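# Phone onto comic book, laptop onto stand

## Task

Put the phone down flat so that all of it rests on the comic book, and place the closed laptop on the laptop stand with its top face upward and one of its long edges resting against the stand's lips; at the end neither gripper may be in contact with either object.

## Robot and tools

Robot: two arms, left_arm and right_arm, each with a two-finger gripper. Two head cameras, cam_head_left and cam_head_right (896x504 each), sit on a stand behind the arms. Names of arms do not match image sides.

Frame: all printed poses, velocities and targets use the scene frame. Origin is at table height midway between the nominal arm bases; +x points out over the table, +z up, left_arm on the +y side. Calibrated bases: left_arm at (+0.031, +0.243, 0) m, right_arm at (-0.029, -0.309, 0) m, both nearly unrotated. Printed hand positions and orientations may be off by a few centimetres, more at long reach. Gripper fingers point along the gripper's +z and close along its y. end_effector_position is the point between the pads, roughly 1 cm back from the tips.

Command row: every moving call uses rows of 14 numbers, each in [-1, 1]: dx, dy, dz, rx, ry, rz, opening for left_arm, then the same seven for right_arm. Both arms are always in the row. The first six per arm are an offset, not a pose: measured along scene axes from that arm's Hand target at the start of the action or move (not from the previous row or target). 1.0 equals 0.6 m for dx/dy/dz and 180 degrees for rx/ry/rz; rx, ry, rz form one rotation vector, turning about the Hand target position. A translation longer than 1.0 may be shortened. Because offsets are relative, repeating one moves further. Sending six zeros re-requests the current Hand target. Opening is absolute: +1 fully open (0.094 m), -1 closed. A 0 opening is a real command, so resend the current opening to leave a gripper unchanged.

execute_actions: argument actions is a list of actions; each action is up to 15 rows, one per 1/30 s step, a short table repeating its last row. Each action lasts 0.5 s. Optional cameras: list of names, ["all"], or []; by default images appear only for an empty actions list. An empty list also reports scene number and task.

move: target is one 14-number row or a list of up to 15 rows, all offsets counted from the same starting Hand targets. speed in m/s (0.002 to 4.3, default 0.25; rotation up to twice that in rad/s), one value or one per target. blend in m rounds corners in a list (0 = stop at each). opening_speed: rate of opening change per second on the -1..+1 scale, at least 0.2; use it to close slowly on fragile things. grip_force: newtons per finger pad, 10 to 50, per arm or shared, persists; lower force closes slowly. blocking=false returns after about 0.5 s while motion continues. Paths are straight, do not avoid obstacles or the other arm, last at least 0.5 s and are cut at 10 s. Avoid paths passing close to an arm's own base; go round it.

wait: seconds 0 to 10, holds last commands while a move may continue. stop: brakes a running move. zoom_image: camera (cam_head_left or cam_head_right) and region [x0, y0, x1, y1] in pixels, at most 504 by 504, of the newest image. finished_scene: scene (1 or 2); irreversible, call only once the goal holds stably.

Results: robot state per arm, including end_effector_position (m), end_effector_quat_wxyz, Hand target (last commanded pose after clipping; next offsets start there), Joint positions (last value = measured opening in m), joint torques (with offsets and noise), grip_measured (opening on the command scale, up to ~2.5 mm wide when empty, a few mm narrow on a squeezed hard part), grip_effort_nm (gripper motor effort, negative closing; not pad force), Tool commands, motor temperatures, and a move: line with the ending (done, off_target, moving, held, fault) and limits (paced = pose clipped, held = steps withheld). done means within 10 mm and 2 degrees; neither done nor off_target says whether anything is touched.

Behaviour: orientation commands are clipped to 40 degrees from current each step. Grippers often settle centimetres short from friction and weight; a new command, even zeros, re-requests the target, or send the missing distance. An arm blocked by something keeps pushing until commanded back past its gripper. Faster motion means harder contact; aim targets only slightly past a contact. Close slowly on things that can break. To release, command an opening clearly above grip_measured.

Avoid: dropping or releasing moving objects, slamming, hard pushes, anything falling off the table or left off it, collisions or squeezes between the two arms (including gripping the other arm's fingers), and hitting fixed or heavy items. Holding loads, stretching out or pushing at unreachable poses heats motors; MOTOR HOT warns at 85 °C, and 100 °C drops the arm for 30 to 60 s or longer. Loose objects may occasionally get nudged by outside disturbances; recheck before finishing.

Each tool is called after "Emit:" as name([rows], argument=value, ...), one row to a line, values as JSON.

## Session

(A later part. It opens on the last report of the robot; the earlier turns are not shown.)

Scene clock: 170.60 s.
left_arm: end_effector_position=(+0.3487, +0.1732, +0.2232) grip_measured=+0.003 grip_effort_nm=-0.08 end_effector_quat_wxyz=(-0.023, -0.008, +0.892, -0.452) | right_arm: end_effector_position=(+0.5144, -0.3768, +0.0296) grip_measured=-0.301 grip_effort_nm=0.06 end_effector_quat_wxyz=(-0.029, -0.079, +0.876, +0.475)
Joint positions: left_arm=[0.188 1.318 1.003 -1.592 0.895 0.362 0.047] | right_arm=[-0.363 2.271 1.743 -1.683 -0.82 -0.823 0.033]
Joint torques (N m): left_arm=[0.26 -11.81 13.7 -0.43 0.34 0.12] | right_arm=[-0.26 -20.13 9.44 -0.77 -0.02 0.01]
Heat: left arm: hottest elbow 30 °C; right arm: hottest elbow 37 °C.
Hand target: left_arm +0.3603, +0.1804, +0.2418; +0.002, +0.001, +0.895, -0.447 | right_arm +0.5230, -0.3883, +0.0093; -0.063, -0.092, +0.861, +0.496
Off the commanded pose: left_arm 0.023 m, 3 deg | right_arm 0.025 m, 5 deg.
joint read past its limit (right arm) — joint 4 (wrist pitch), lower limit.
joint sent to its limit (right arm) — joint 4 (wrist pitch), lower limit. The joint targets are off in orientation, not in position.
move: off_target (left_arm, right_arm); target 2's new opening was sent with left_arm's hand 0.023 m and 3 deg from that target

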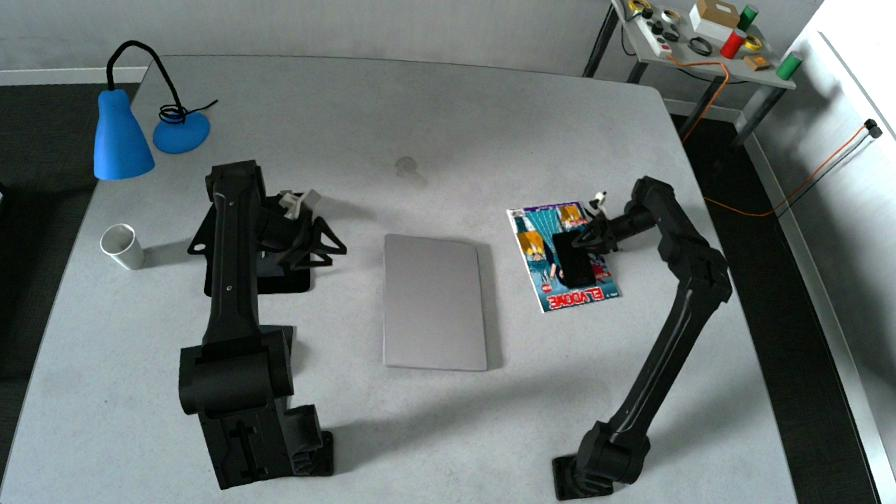

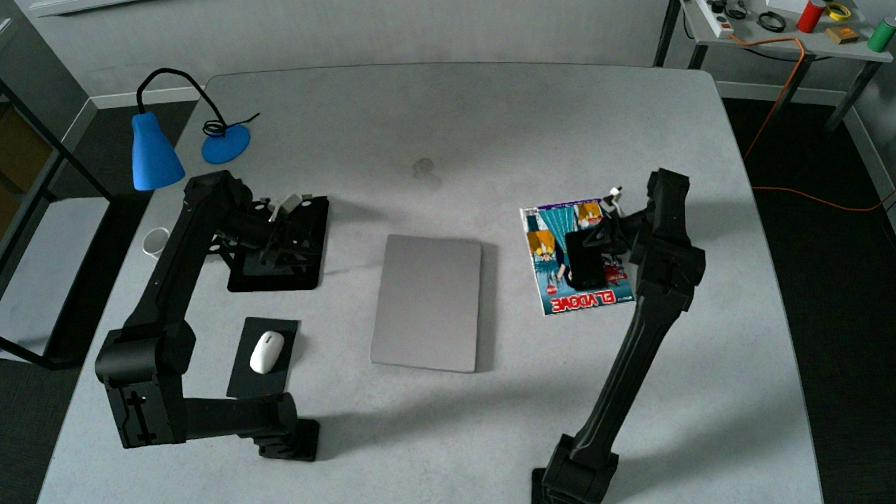

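Emit:
move([
  [0,-0.05,-0.15,0,0,0,-0.36,0,-0.125,0.092,0,0,0,-0.3],
  [0,-0.05,-0.27,0,0,0,-0.36,-0.2,-0.2,0.4,0,0,0,-0.3],
], speed=0.2, cameras=["all"])

Emit:
zoom_image(camera="cam_head_left", region=[480, 170, 660, 330])

Emit:
zoom_image(camera="cam_head_left", region=[200, 180, 460, 380])

Emit:
zoom_image(camera="cam_head_right", region=[200, 180, 460, 380])

Scene clock: 206.23 s.
left_arm: end_effector_position=(+0.3650, +0.1543, +0.0875) grip_measured=-0.358 grip_effort_nm=-0.08 end_effector_quat_wxyz=(+0.014, +0.005, +0.895, -0.445) | right_arm: end_effector_position=(+0.4067, -0.5057, +0.2527) grip_measured=-0.301 grip_effort_nm=0.06 end_effector_quat_wxyz=(+0.146, -0.004, +0.930, +0.337)
Joint positions: left_arm=[0.124 1.484 0.776 -1.029 0.913 0.246 0.03] | right_arm=[-0.671 1.686 1.562 -1.684 -0.722 -0.764 0.033]
Joint torques (N m): left_arm=[-2.32 -10.23 6.49 0.42 0.48 -0.05] | right_arm=[-0.09 -18.08 6.87 -0.18 -0.44 0.16]
Heat: left arm: hottest elbow 33 °C; right arm: hottest elbow 39 °C.
Hand target: left_arm +0.3602, +0.1503, +0.0798; +0.002, +0.001, +0.895, -0.447 | right_arm +0.4030, -0.5083, +0.2493; -0.063, -0.092, +0.861, +0.496
Off the commanded pose: left_arm 0.010 m, 2 deg | right_arm 0.006 m, 33 deg.
joint read past its limit (right arm) — joint 4 (wrist pitch), lower limit.
joint sent to its limit (right arm) — joint 4 (wrist pitch), lower limit. The joint targets are off in orientation, not in position.
move: off_target (right_arm)

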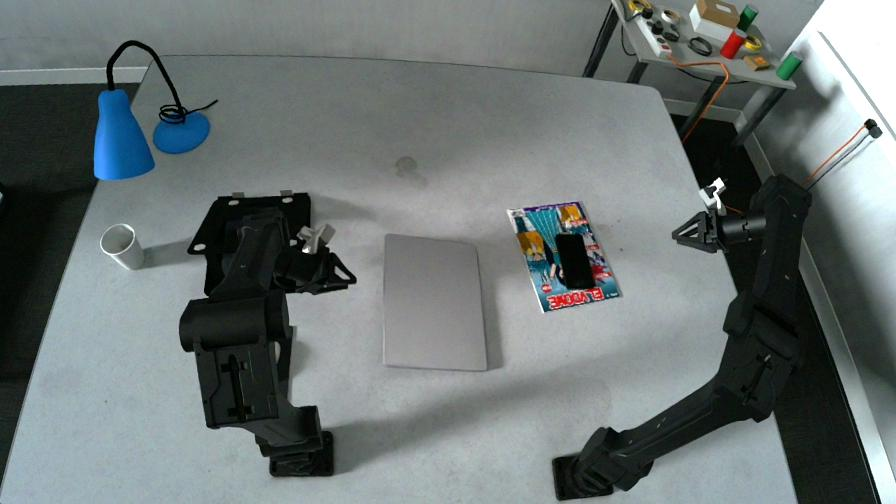

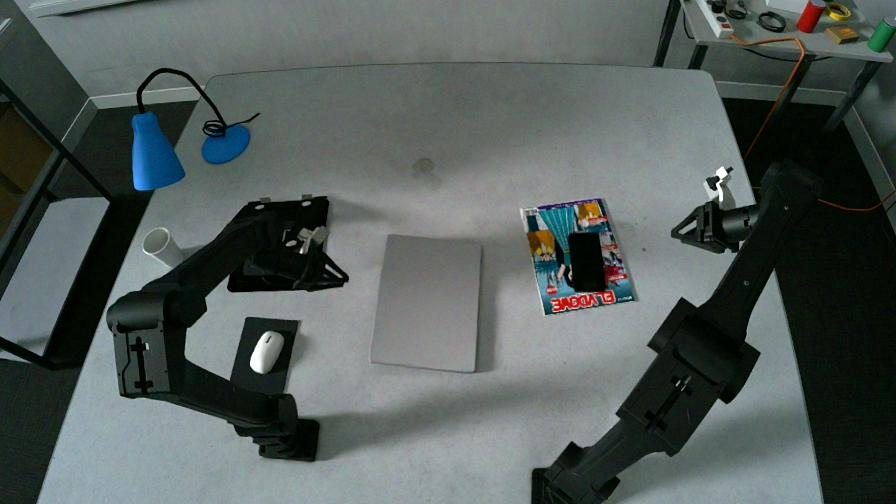

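Scaled by 2.800.

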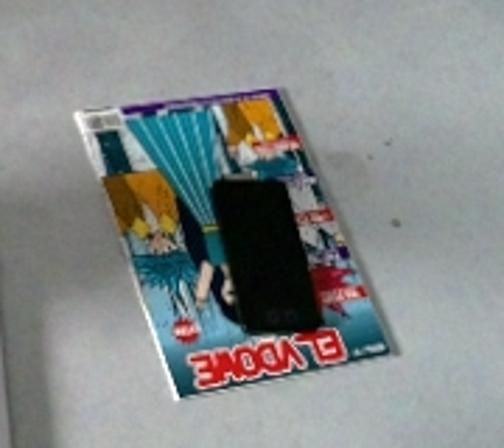

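Scaled by 1.938.

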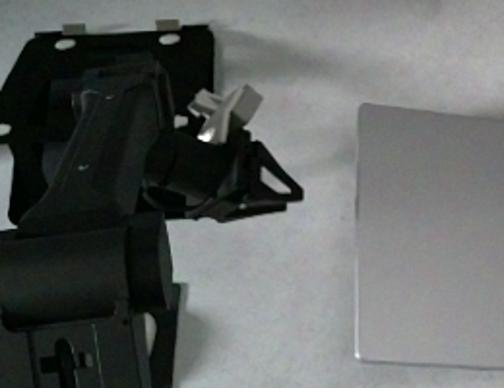

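Scaled by 1.938.

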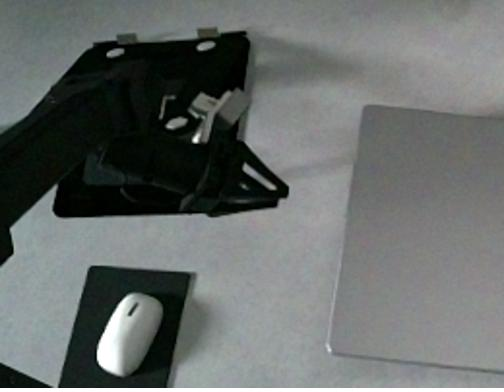

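Emit:
move(target=[-0.05,-0.05,-0.083,0,0,0,-0.36,-0.0,0,0,0,0,0,-0.3], speed=0.12, cameras=["all"])

Emit:
zoom_image(camera="cam_head_left", region=[260, 230, 420, 340])

Emit:
zoom_image(camera="cam_head_right", region=[260, 230, 420, 340])

Scene clock: 213.97 s.
left_arm: end_effector_position=(+0.3658, +0.1370, +0.0641) grip_measured=-0.358 grip_effort_nm=-0.08 end_effector_quat_wxyz=(+0.066, +0.016, +0.896, -0.439) | right_arm: end_effector_position=(+0.4067, -0.5057, +0.2527) grip_measured=-0.301 grip_effort_nm=0.05 end_effector_quat_wxyz=(+0.146, -0.003, +0.930, +0.337)
Joint positions: left_arm=[0.072 1.458 0.669 -0.742 0.919 0.116 0.03] | right_arm=[-0.671 1.686 1.562 -1.684 -0.722 -0.763 0.033]
Joint torques (N m): left_arm=[-3.84 -5.89 2.29 -0.17 0.52 -0.06] | right_arm=[-0.09 -18.14 7.02 -0.17 -0.44 0.17]
Heat: left arm: hottest elbow 32 °C; right arm: hottest elbow 38 °C.
Hand target: left_arm +0.3302, +0.1203, +0.0300; +0.002, +0.001, +0.895, -0.447 | right_arm +0.4030, -0.5083, +0.2493; -0.063, -0.092, +0.861, +0.496
Off the commanded pose: left_arm 0.052 m, 8 deg | right_arm 0.006 m, 33 deg.
joint read past its limit (right arm) — joint 4 (wrist pitch), lower limit.
joint sent to its limit (right arm) — joint 4 (wrist pitch), lower limit. The joint targets are off in orientation, not in position.
move: off_target (left_arm, right_arm)

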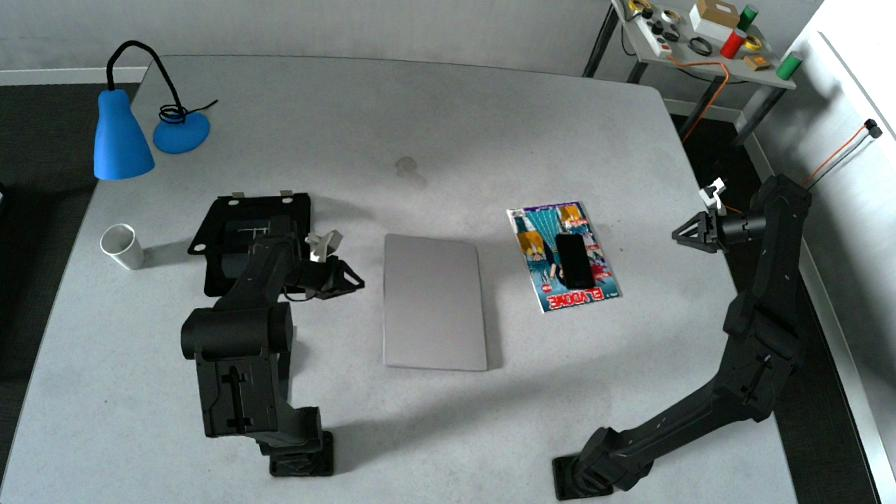

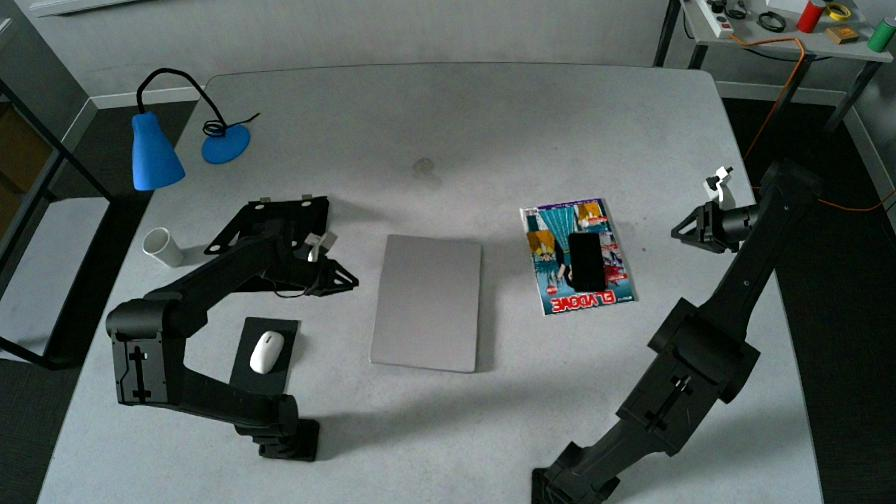

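Scaled by 3.150.

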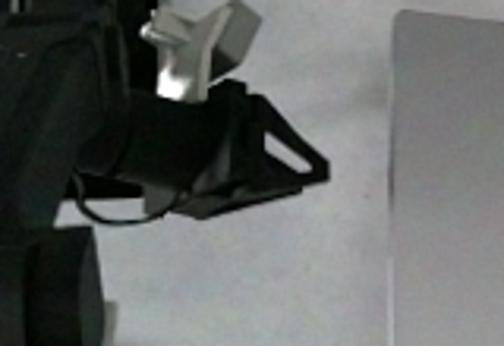

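Scaled by 3.150.

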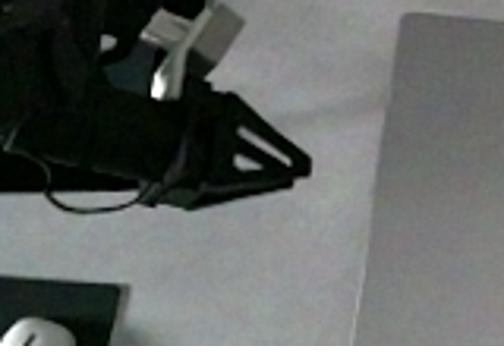

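Emit:
move([
  [0.06,0.033,0.217,0,0,0,-0.36,-0.0,0,0,0,0,0,-0.3],
  [0.067,0.067,0.117,0.295,0,0,-1,0,0,0,0,0,0,-0.3],
], speed=0.2, cameras=["all"])

Emit:
zoom_image(camera="cam_head_left", region=[180, 180, 420, 340])

Emit:
zoom_image(camera="cam_head_right", region=[180, 180, 420, 340])

Scene clock: 230.80 s.
left_arm: end_effector_position=(+0.3417, +0.1711, +0.0826) grip_measured=-0.979 grip_effort_nm=-0.89 end_effector_quat_wxyz=(-0.030, -0.001, +1.000, +0.006) | right_arm: end_effector_position=(+0.4067, -0.5057, +0.2527) grip_measured=-0.301 grip_effort_nm=0.06 end_effector_quat_wxyz=(+0.146, -0.003, +0.930, +0.337)
Joint positions: left_arm=[-0.252 1.336 0.832 -1.127 0.002 -0.225 0.001] | right_arm=[-0.671 1.686 1.562 -1.684 -0.722 -0.763 0.033]
Joint torques (N m): left_arm=[-1.96 -9.7 15.25 0.58 -0.13 -0.09] | right_arm=[-0.03 -18.02 7.04 -0.16 -0.45 0.18]
Heat: left arm: hottest elbow 32 °C; right arm: hottest elbow 37 °C.
Hand target: left_arm +0.3704, +0.1605, +0.1002; +0.001, +0.002, +1.000, +0.000 | right_arm +0.4030, -0.5083, +0.2493; -0.063, -0.092, +0.861, +0.496
Off the commanded pose: left_arm 0.035 m, 4 deg | right_arm 0.006 m, 33 deg.
joint read past its limit (right arm) — joint 4 (wrist pitch), lower limit.
joint sent to its limit (right arm) — joint 4 (wrist pitch), lower limit. The joint targets are off in orientation, not in position.
move: off_target (left_arm, right_arm); target 2's new opening was sent with left_arm's hand 0.035 m and 4 deg from that target

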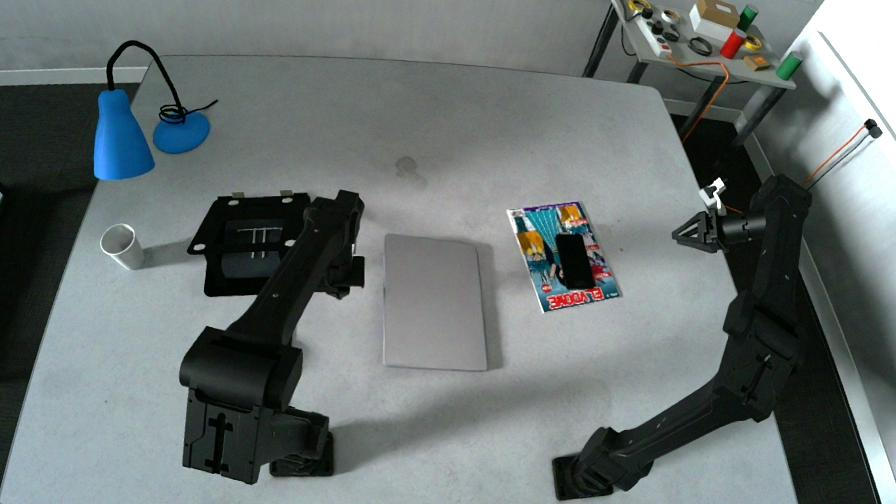

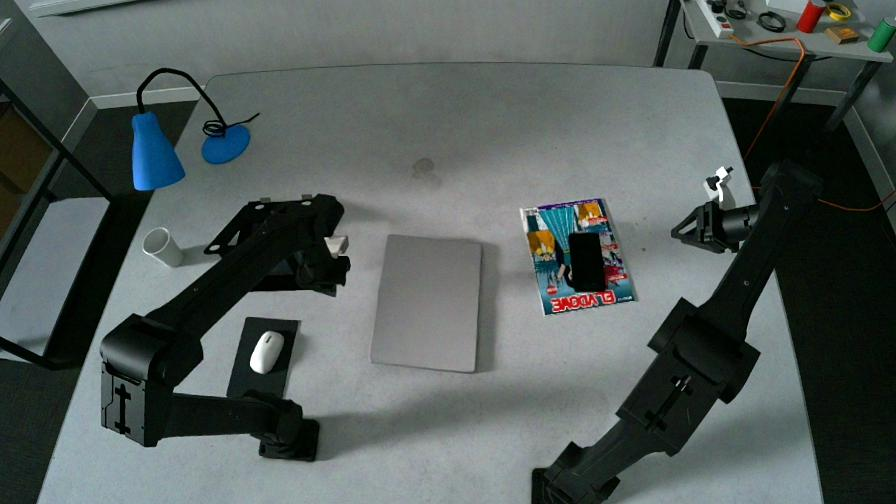

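Scaled by 2.100.

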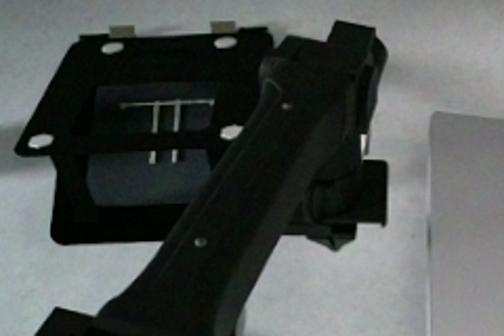

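Scaled by 2.100.

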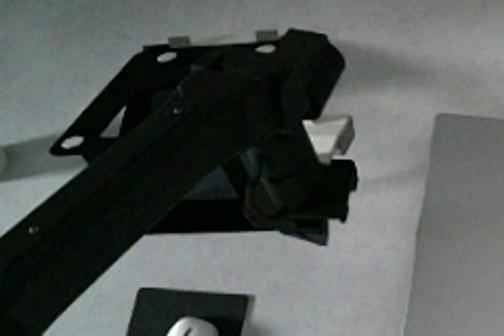

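Emit:
move(target=[0.05,-0.01,-0.1,0,0,0,-1,0,0,0,0,0,0,-0.3], speed=0.15)

Scene clock: 235.57 s.
left_arm: end_effector_position=(+0.3709, +0.1645, +0.0265) grip_measured=-0.981 grip_effort_nm=-1.00 end_effector_quat_wxyz=(-0.030, -0.001, +1.000, +0.006) | right_arm: end_effector_position=(+0.4067, -0.5057, +0.2527) grip_measured=-0.301 grip_effort_nm=0.06 end_effector_quat_wxyz=(+0.146, -0.003, +0.930, +0.337)
Joint positions: left_arm=[-0.252 1.508 0.833 -0.956 0.002 -0.225 0.001] | right_arm=[-0.671 1.686 1.562 -1.684 -0.722 -0.763 0.033]
Joint torques (N m): left_arm=[-2.43 -11.11 13.34 0.58 -0.14 -0.03] | right_arm=[-0.09 -18.08 7.01 -0.18 -0.45 0.17]
Heat: left arm: hottest elbow 33 °C; right arm: hottest elbow 36 °C.
Hand target: left_arm +0.4003, +0.1544, +0.0401; +0.001, +0.002, +1.000, +0.000 | right_arm +0.4030, -0.5083, +0.2493; -0.063, -0.092, +0.861, +0.496
Off the commanded pose: left_arm 0.034 m, 4 deg | right_arm 0.006 m, 33 deg.
joint read past its limit (right arm) — joint 4 (wrist pitch), lower limit.
joint sent to its limit (right arm) — joint 4 (wrist pitch), lower limit. The joint targets are off in orientation, not in position.
move: off_target (left_arm, right_arm)

Emit:
move([
  [0.015,0,-0.022,0,0,0,-1,0,0,0,0,0,0,-0.3],
  [0.015,-0.25,-0.022,0,0,0,-1,0,0,0,0,0,0,-0.3],
], speed=0.1, cameras=["all"])

Emit:
zoom_image(camera="cam_head_left", region=[280, 200, 540, 400])

Emit:
zoom_image(camera="cam_head_right", region=[280, 200, 540, 400])

Scene clock: 242.33 s.
left_arm: end_effector_position=(+0.3887, +0.0346, +0.0126) grip_measured=-0.981 grip_effort_nm=-0.99 end_effector_quat_wxyz=(-0.020, -0.006, +1.000, +0.018) | right_arm: end_effector_position=(+0.4067, -0.5057, +0.2527) grip_measured=-0.301 grip_effort_nm=0.06 end_effector_quat_wxyz=(+0.146, -0.003, +0.930, +0.337)
Joint positions: left_arm=[-0.558 1.678 1 -0.946 -0.009 -0.541 0.001] | right_arm=[-0.671 1.686 1.562 -1.684 -0.722 -0.763 0.033]
Joint torques (N m): left_arm=[-4.07 -13.63 14.52 0.31 0.31 -0.2] | right_arm=[-0.03 -18.14 7.04 -0.17 -0.46 0.17]
Heat: left arm: hottest elbow 33 °C; right arm: hottest elbow 36 °C.
Hand target: left_arm +0.4094, +0.0047, +0.0269; +0.001, +0.001, +1.000, +0.001 | right_arm +0.4030, -0.5083, +0.2493; -0.063, -0.092, +0.861, +0.496
Off the commanded pose: left_arm 0.039 m, 3 deg | right_arm 0.006 m, 33 deg.
joint read past its limit (right arm) — joint 4 (wrist pitch), lower limit.
joint sent to its limit (right arm) — joint 4 (wrist pitch), lower limit. The joint targets are off in orientation, not in position.
move: off_target (left_arm, right_arm)

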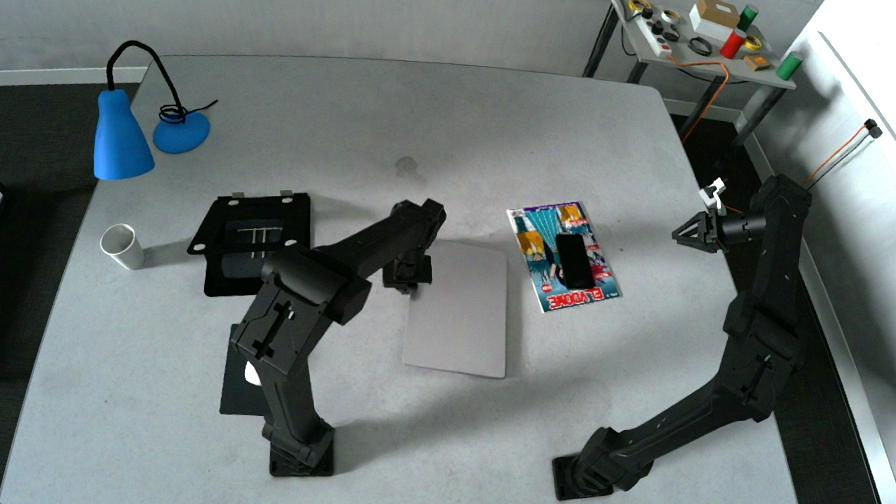

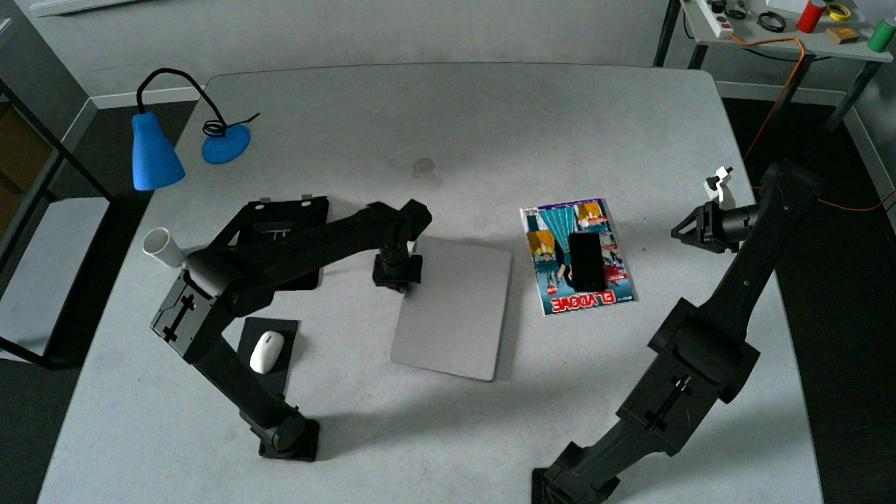

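Scaled by 1.938.

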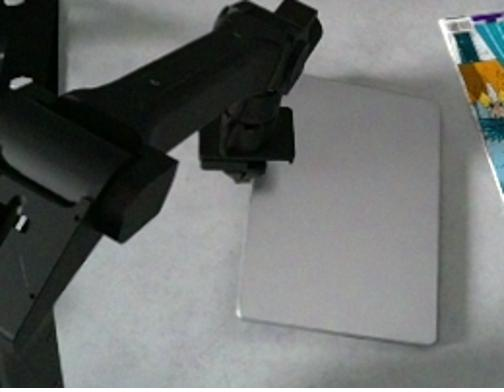

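Scaled by 1.938.

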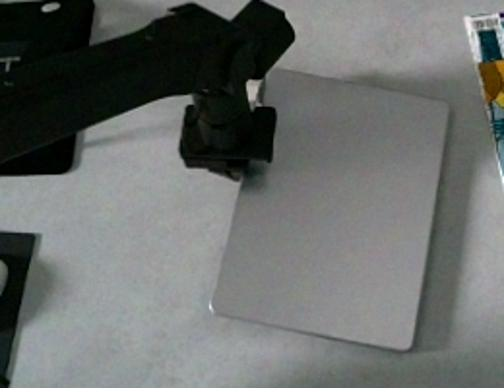

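Emit:
move([
  [0,0.117,0.1,0,0,0,-1,0,0,0,0,0,0,-0.3],
  [-0.04,0.1,0.063,-0.333,0.02,-0.035,-0.3,0,0,0,0,0,0,-0.3],
], speed=0.2, cameras=["all"])

Emit:
zoom_image(camera="cam_head_left", region=[280, 200, 540, 400])

Emit:
zoom_image(camera="cam_head_right", region=[280, 200, 540, 400])

Scene clock: 268.40 s.
left_arm: end_effector_position=(+0.3859, +0.0595, +0.0692) grip_measured=-0.303 grip_effort_nm=0.13 end_effector_quat_wxyz=(-0.027, +0.060, +0.865, -0.497) | right_arm: end_effector_position=(+0.4067, -0.5057, +0.2527) grip_measured=-0.301 grip_effort_nm=0.06 end_effector_quat_wxyz=(+0.146, -0.003, +0.930, +0.337)
Joint positions: left_arm=[-0.118 1.632 0.833 -0.828 1.042 0.08 0.033] | right_arm=[-0.671 1.686 1.562 -1.684 -0.722 -0.763 0.033]
Joint torques (N m): left_arm=[-0.26 -12.57 6.79 0.17 0.66 0.17] | right_arm=[-0.03 -18.08 7.01 -0.17 -0.45 0.17]
Heat: left arm: hottest elbow 35 °C; right arm: hottest shoulder 35 °C.
Hand target: left_arm +0.3855, +0.0646, +0.0648; -0.028, +0.053, +0.865, -0.499 | right_arm +0.4030, -0.5083, +0.2493; -0.063, -0.092, +0.861, +0.496
Off the commanded pose: left_arm 0.007 m, 1 deg | right_arm 0.006 m, 33 deg.
joint read past its limit (right arm) — joint 4 (wrist pitch), lower limit.
joint sent to its limit (right arm) — joint 4 (wrist pitch), lower limit. The joint targets are off in orientation, not in position.
move: off_target (right_arm)

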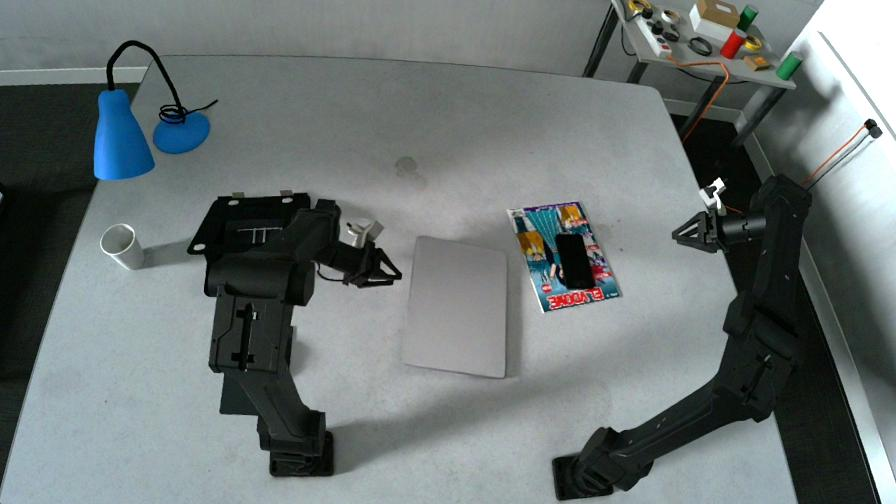

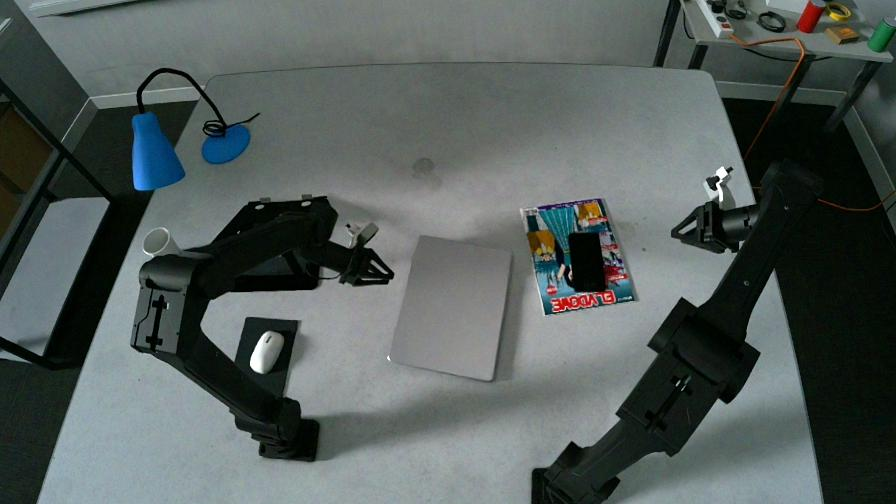

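Scaled by 1.938.

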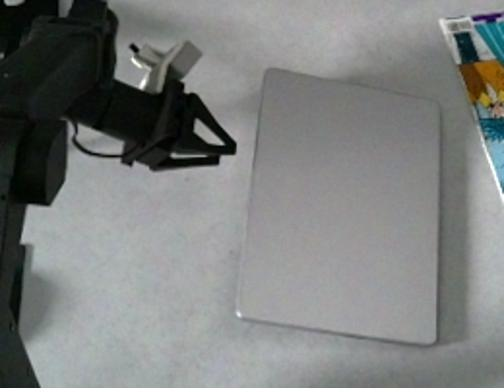

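Scaled by 1.938.

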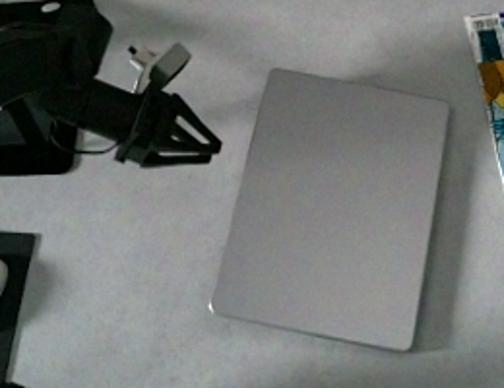

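Emit:
move(target=[-0.055,0.0,-0.06,0,0,0,-0.3,0,0,0,0,0,0,-0.3], speed=0.12, cameras=["all"])

Emit:
zoom_image(camera="cam_head_left", region=[330, 230, 450, 330])

Emit:
zoom_image(camera="cam_head_right", region=[330, 230, 450, 330])

Scene clock: 274.87 s.
left_arm: end_effector_position=(+0.3540, +0.0623, +0.0329) grip_measured=-0.302 grip_effort_nm=0.13 end_effector_quat_wxyz=(-0.027, +0.060, +0.865, -0.498) | right_arm: end_effector_position=(+0.4067, -0.5057, +0.2527) grip_measured=-0.301 grip_effort_nm=0.06 end_effector_quat_wxyz=(+0.146, -0.003, +0.930, +0.337)
Joint positions: left_arm=[-0.118 1.655 0.717 -0.69 1.042 0.08 0.033] | right_arm=[-0.671 1.686 1.562 -1.684 -0.722 -0.763 0.033]
Joint torques (N m): left_arm=[-0.67 -11.69 5.49 0.64 0.66 0.05] | right_arm=[-0.09 -18.08 7.04 -0.17 -0.46 0.18]
Heat: left arm: hottest elbow 34 °C; right arm: hottest shoulder 35 °C.
Hand target: left_arm +0.3524, +0.0646, +0.0287; -0.028, +0.053, +0.864, -0.499 | right_arm +0.4030, -0.5083, +0.2493; -0.063, -0.092, +0.861, +0.496
Off the commanded pose: left_arm 0.005 m, 1 deg | right_arm 0.006 m, 33 deg.
joint read past its limit (right arm) — joint 4 (wrist pitch), lower limit.
joint sent to its limit (right arm) — joint 4 (wrist pitch), lower limit. The joint targets are off in orientation, not in position.
move: off_target (right_arm)

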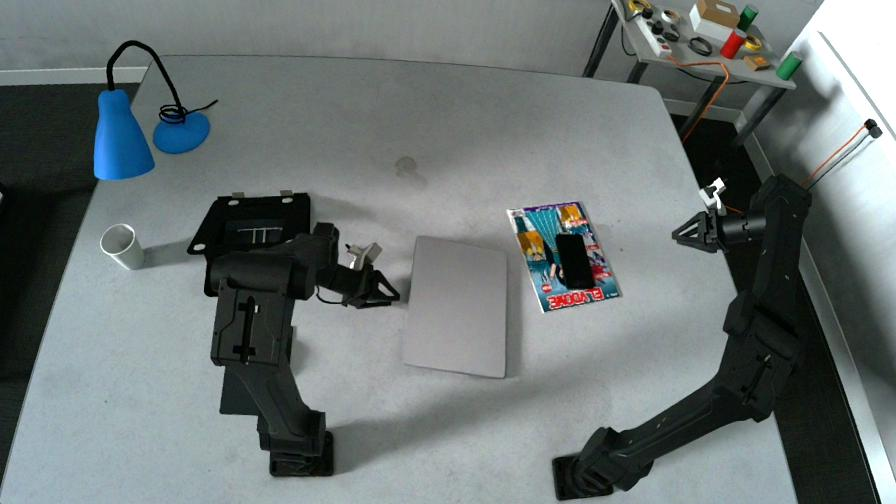

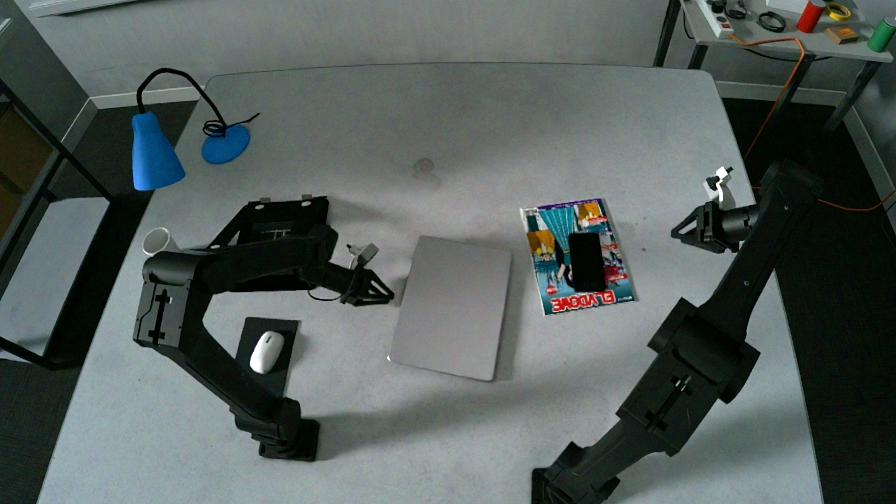

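Scaled by 4.200.

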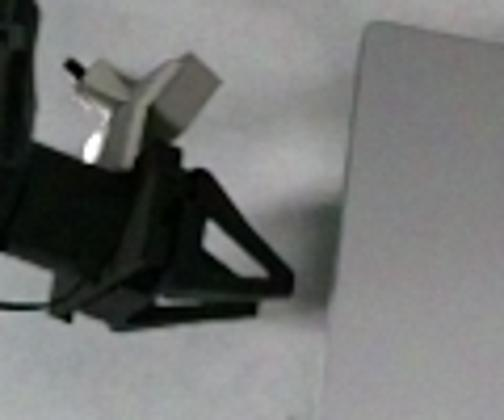

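Scaled by 4.200.

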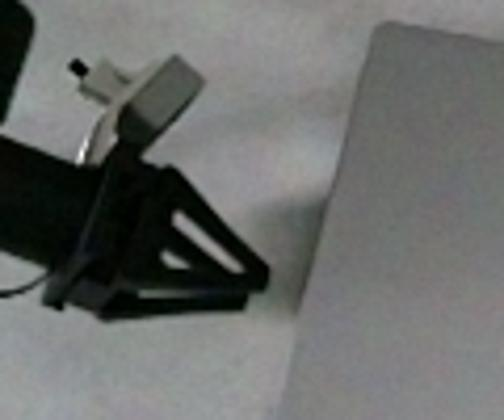

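Emit:
move(target=[0,0,-0.023,0,0,0,-0.3,0,0,0,0,0,0,-0.3], speed=0.06)

Scene clock: 277.63 s.
left_arm: end_effector_position=(+0.3547, +0.0621, +0.0208) grip_measured=-0.302 grip_effort_nm=0.13 end_effector_quat_wxyz=(-0.026, +0.060, +0.864, -0.499) | right_arm: end_effector_position=(+0.4067, -0.5057, +0.2527) grip_measured=-0.301 grip_effort_nm=0.06 end_effector_quat_wxyz=(+0.146, -0.003, +0.930, +0.337)
Joint positions: left_arm=[-0.118 1.689 0.712 -0.648 1.045 0.08 0.033] | right_arm=[-0.671 1.686 1.562 -1.684 -0.722 -0.763 0.033]
Joint torques (N m): left_arm=[-0.97 -11.75 5.22 0.79 0.53 0.02] | right_arm=[-0.03 -18.08 7.04 -0.17 -0.45 0.17]
Heat: left arm: hottest elbow 34 °C; right arm: hottest shoulder 35 °C.
Hand target: left_arm +0.3524, +0.0646, +0.0150; -0.028, +0.053, +0.865, -0.499 | right_arm +0.4030, -0.5083, +0.2493; -0.063, -0.092, +0.861, +0.496
Off the commanded pose: left_arm 0.007 m, 1 deg | right_arm 0.006 m, 33 deg.
joint read past its limit (right arm) — joint 4 (wrist pitch), lower limit.
joint sent to its limit (right arm) — joint 4 (wrist pitch), lower limit. The joint targets are off in orientation, not in position.
move: off_target (right_arm)

Emit:
move(target=[0,0,-0.017,0,0,0,-0.3,0,0,0,0,0,0,-0.3], speed=0.05, cameras=["all"])

Emit:
zoom_image(camera="cam_head_left", region=[330, 230, 450, 330])

Scene clock: 280.30 s.
left_arm: end_effector_position=(+0.3572, +0.0607, +0.0199) grip_measured=-0.302 grip_effort_nm=0.13 end_effector_quat_wxyz=(-0.020, +0.063, +0.861, -0.504) | right_arm: end_effector_position=(+0.4067, -0.5057, +0.2527) grip_measured=-0.301 grip_effort_nm=0.06 end_effector_quat_wxyz=(+0.146, -0.003, +0.930, +0.337)
Joint positions: left_arm=[-0.118 1.698 0.712 -0.626 1.058 0.08 0.033] | right_arm=[-0.671 1.686 1.562 -1.684 -0.722 -0.763 0.033]
Joint torques (N m): left_arm=[-0.32 -9.17 4.66 1.24 0.06 0.06] | right_arm=[-0.09 -18.08 7.04 -0.17 -0.45 0.17]
Heat: left arm: hottest elbow 34 °C; right arm: hottest shoulder 35 °C.
Hand target: left_arm +0.3524, +0.0646, +0.0047; -0.028, +0.053, +0.865, -0.499 | right_arm +0.4030, -0.5083, +0.2493; -0.063, -0.092, +0.861, +0.496
Off the commanded pose: left_arm 0.016 m, 2 deg | right_arm 0.006 m, 33 deg.
joint read past its limit (right arm) — joint 4 (wrist pitch), lower limit.
joint sent to its limit (right arm) — joint 4 (wrist pitch), lower limit. The joint targets are off in orientation, not in position.
move: off_target (left_arm, right_arm)

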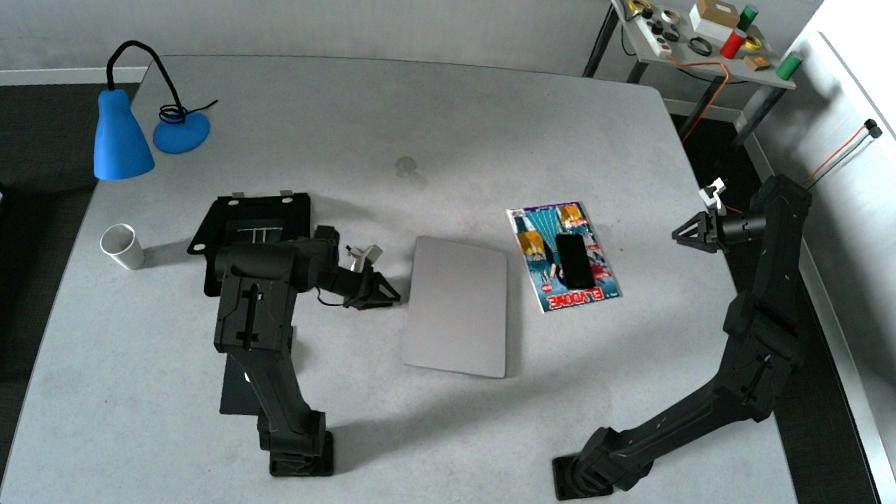

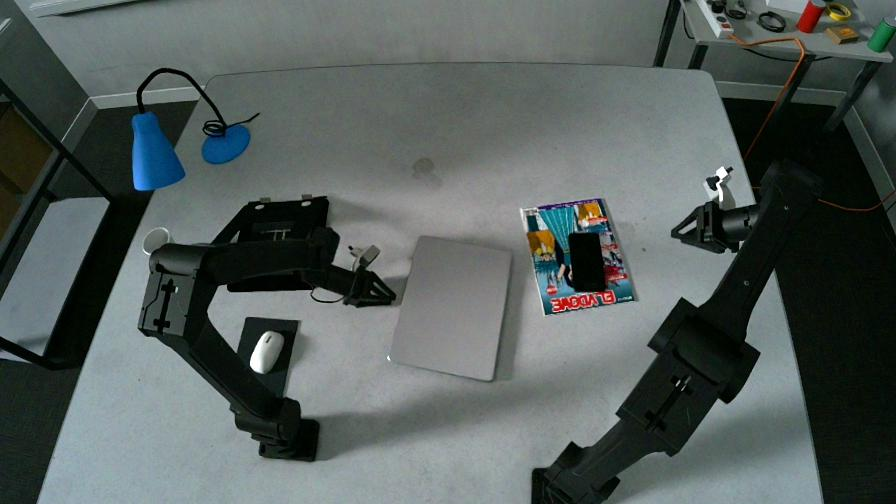

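Scaled by 4.200.

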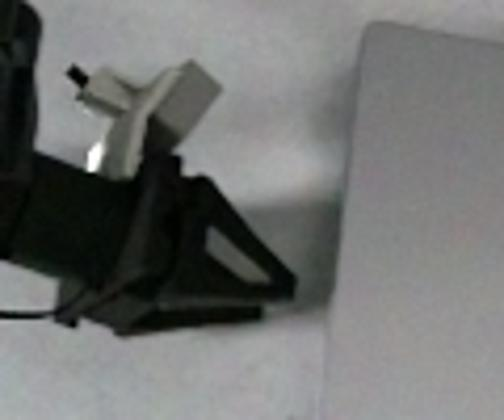

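Emit:
move(target=[-0.012,-0.092,0.012,0,0,0,-0.3,0,0,0,0,0,0,-0.3], speed=0.06, cameras=["all"])

Emit:
zoom_image(camera="cam_head_left", region=[330, 230, 530, 390])

Emit:
zoom_image(camera="cam_head_right", region=[330, 230, 530, 390])

Scene clock: 286.53 s.
left_arm: end_effector_position=(+0.3622, +0.0219, +0.0211) grip_measured=-0.302 grip_effort_nm=0.13 end_effector_quat_wxyz=(-0.010, +0.044, +0.862, -0.505) | right_arm: end_effector_position=(+0.4067, -0.5057, +0.2527) grip_measured=-0.301 grip_effort_nm=0.06 end_effector_quat_wxyz=(+0.146, -0.003, +0.930, +0.337)
Joint positions: left_arm=[-0.227 1.672 0.668 -0.344 1.045 -0.225 0.033] | right_arm=[-0.671 1.686 1.562 -1.684 -0.722 -0.763 0.033]
Joint torques (N m): left_arm=[-5.25 -11.63 4.22 1.05 -0.02 -0.03] | right_arm=[-0.03 -18.08 7.04 -0.18 -0.44 0.17]
Heat: left arm: hottest elbow 33 °C; right arm: hottest shoulder 35 °C.
Hand target: left_arm +0.3453, +0.0093, +0.0120; -0.028, +0.053, +0.864, -0.499 | right_arm +0.4030, -0.5083, +0.2493; -0.063, -0.092, +0.861, +0.496
Off the commanded pose: left_arm 0.023 m, 2 deg | right_arm 0.006 m, 33 deg.
joint read past its limit (right arm) — joint 4 (wrist pitch), lower limit.
joint sent to its limit (right arm) — joint 4 (wrist pitch), lower limit. The joint targets are off in orientation, not in position.
move: off_target (left_arm, right_arm)

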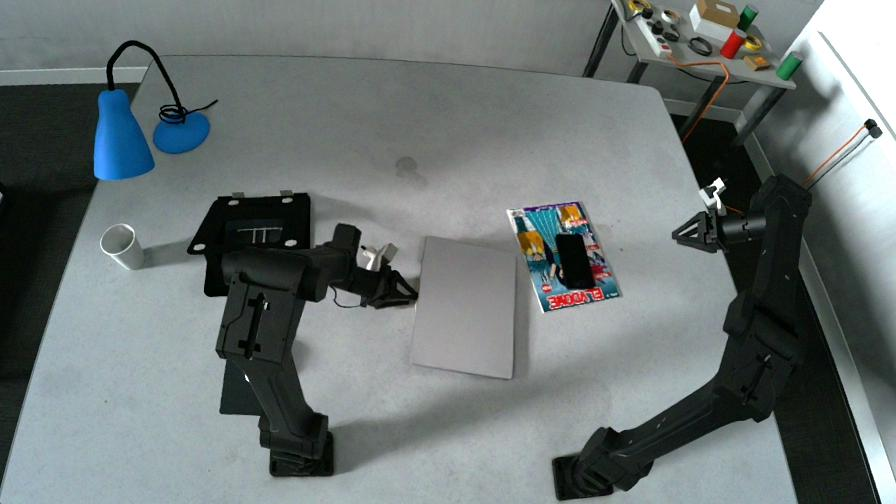

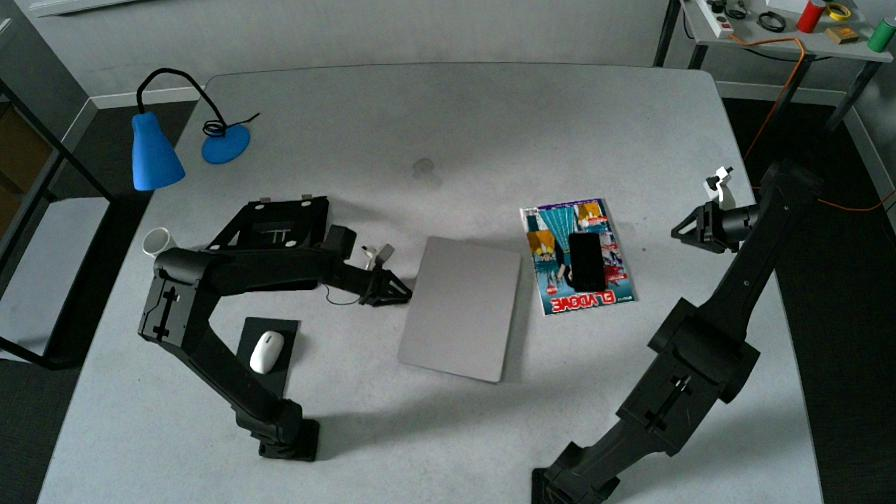

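Scaled by 2.520.

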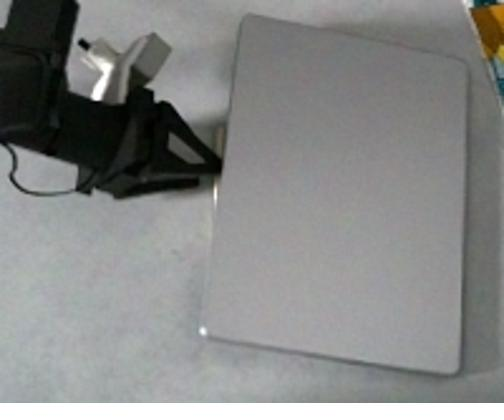

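Scaled by 2.520.

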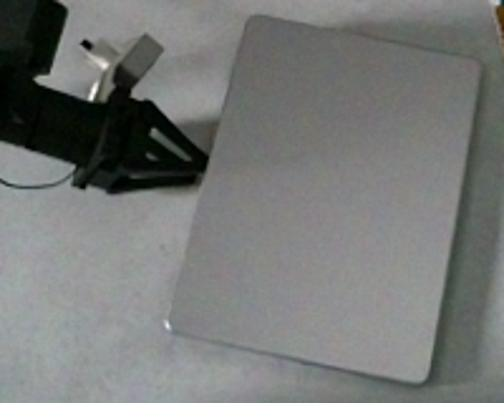

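Emit:
move([
  [0.0,0.075,0.045,0,0,0,0.28,0,0,0,0,0,0,-0.3],
  [0.0,0.06,0.025,0,0,0,0.28,0,0,0,0,0,0,-0.3],
  [-0.005,-0.035,0.025,0,0,0,0.28,0,0,0,0,0,0,-0.3],
], speed=[0.12,0.08,0.06], blend=[0,0.01,0], cameras=["all"])

Emit:
zoom_image(camera="cam_head_left", region=[330, 230, 530, 390])

Emit:
zoom_image(camera="cam_head_right", region=[330, 230, 530, 390])

Scene clock: 298.27 s.
left_arm: end_effector_position=(+0.3519, -0.0034, +0.0332) grip_measured=+0.278 grip_effort_nm=0.13 end_effector_quat_wxyz=(-0.022, +0.043, +0.864, -0.502) | right_arm: end_effector_position=(+0.4067, -0.5057, +0.2527) grip_measured=-0.301 grip_effort_nm=0.06 end_effector_quat_wxyz=(+0.146, -0.003, +0.930, +0.337)
Joint positions: left_arm=[-0.305 1.625 0.656 -0.293 1.024 -0.351 0.06] | right_arm=[-0.671 1.686 1.562 -1.684 -0.722 -0.763 0.033]
Joint torques (N m): left_arm=[-3.9 -11.63 5.3 1.44 0.22 0] | right_arm=[-0.09 -18.14 7.02 -0.17 -0.45 0.17]
Heat: left arm: hottest elbow 32 °C; right arm: hottest shoulder 35 °C.
Hand target: left_arm +0.3421, -0.0116, +0.0269; -0.028, +0.053, +0.865, -0.499 | right_arm +0.4030, -0.5083, +0.2493; -0.063, -0.092, +0.861, +0.496
Off the commanded pose: left_arm 0.014 m, 1 deg | right_arm 0.006 m, 33 deg.
joint read past its limit (right arm) — joint 4 (wrist pitch), lower limit.
joint sent to its limit (right arm) — joint 4 (wrist pitch), lower limit. The joint targets are off in orientation, not in position.
move: off_target (left_arm, right_arm); blend cut to 0.0075 m at target 2

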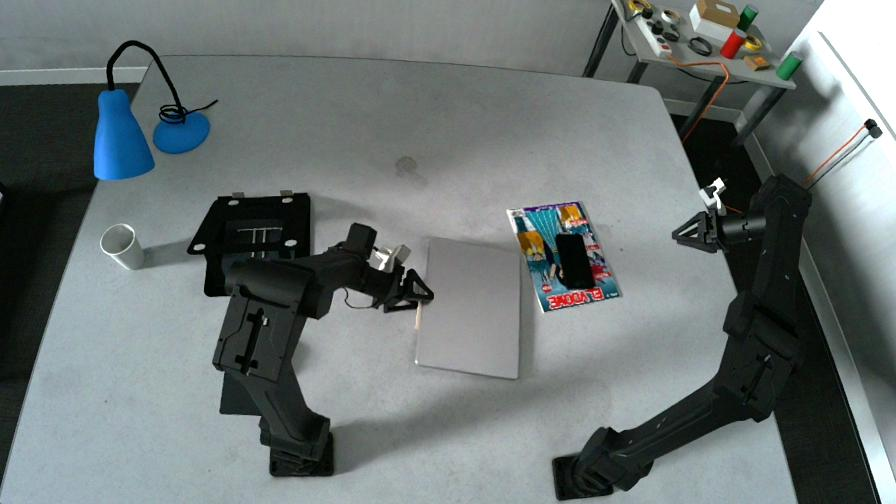

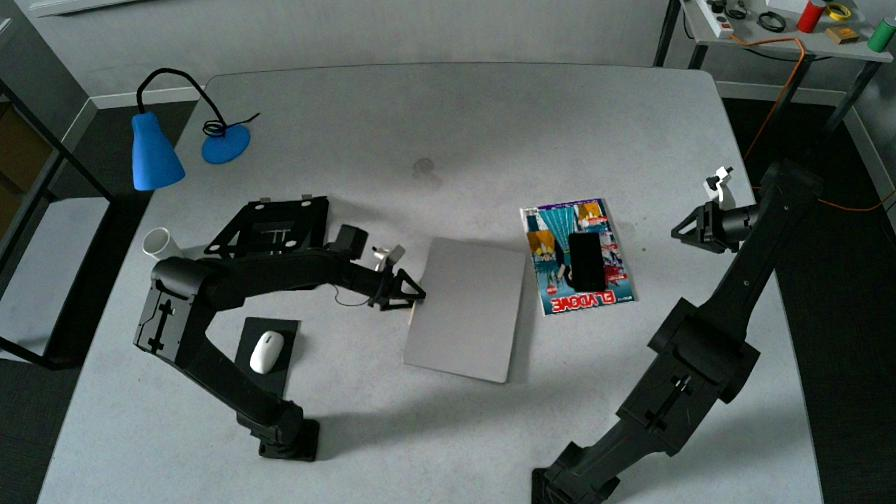

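Scaled by 2.520.

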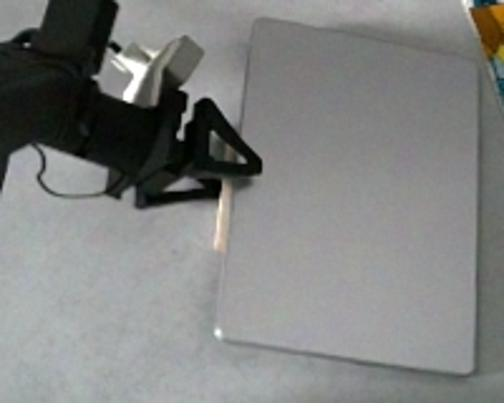

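Scaled by 2.520.

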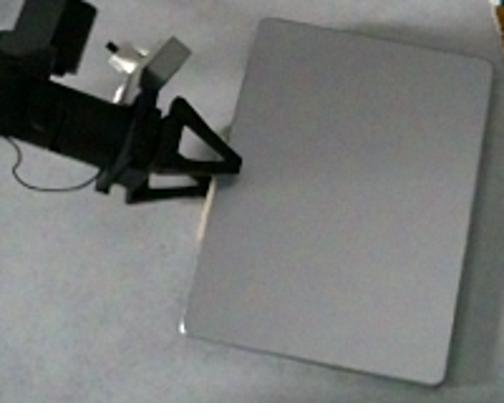

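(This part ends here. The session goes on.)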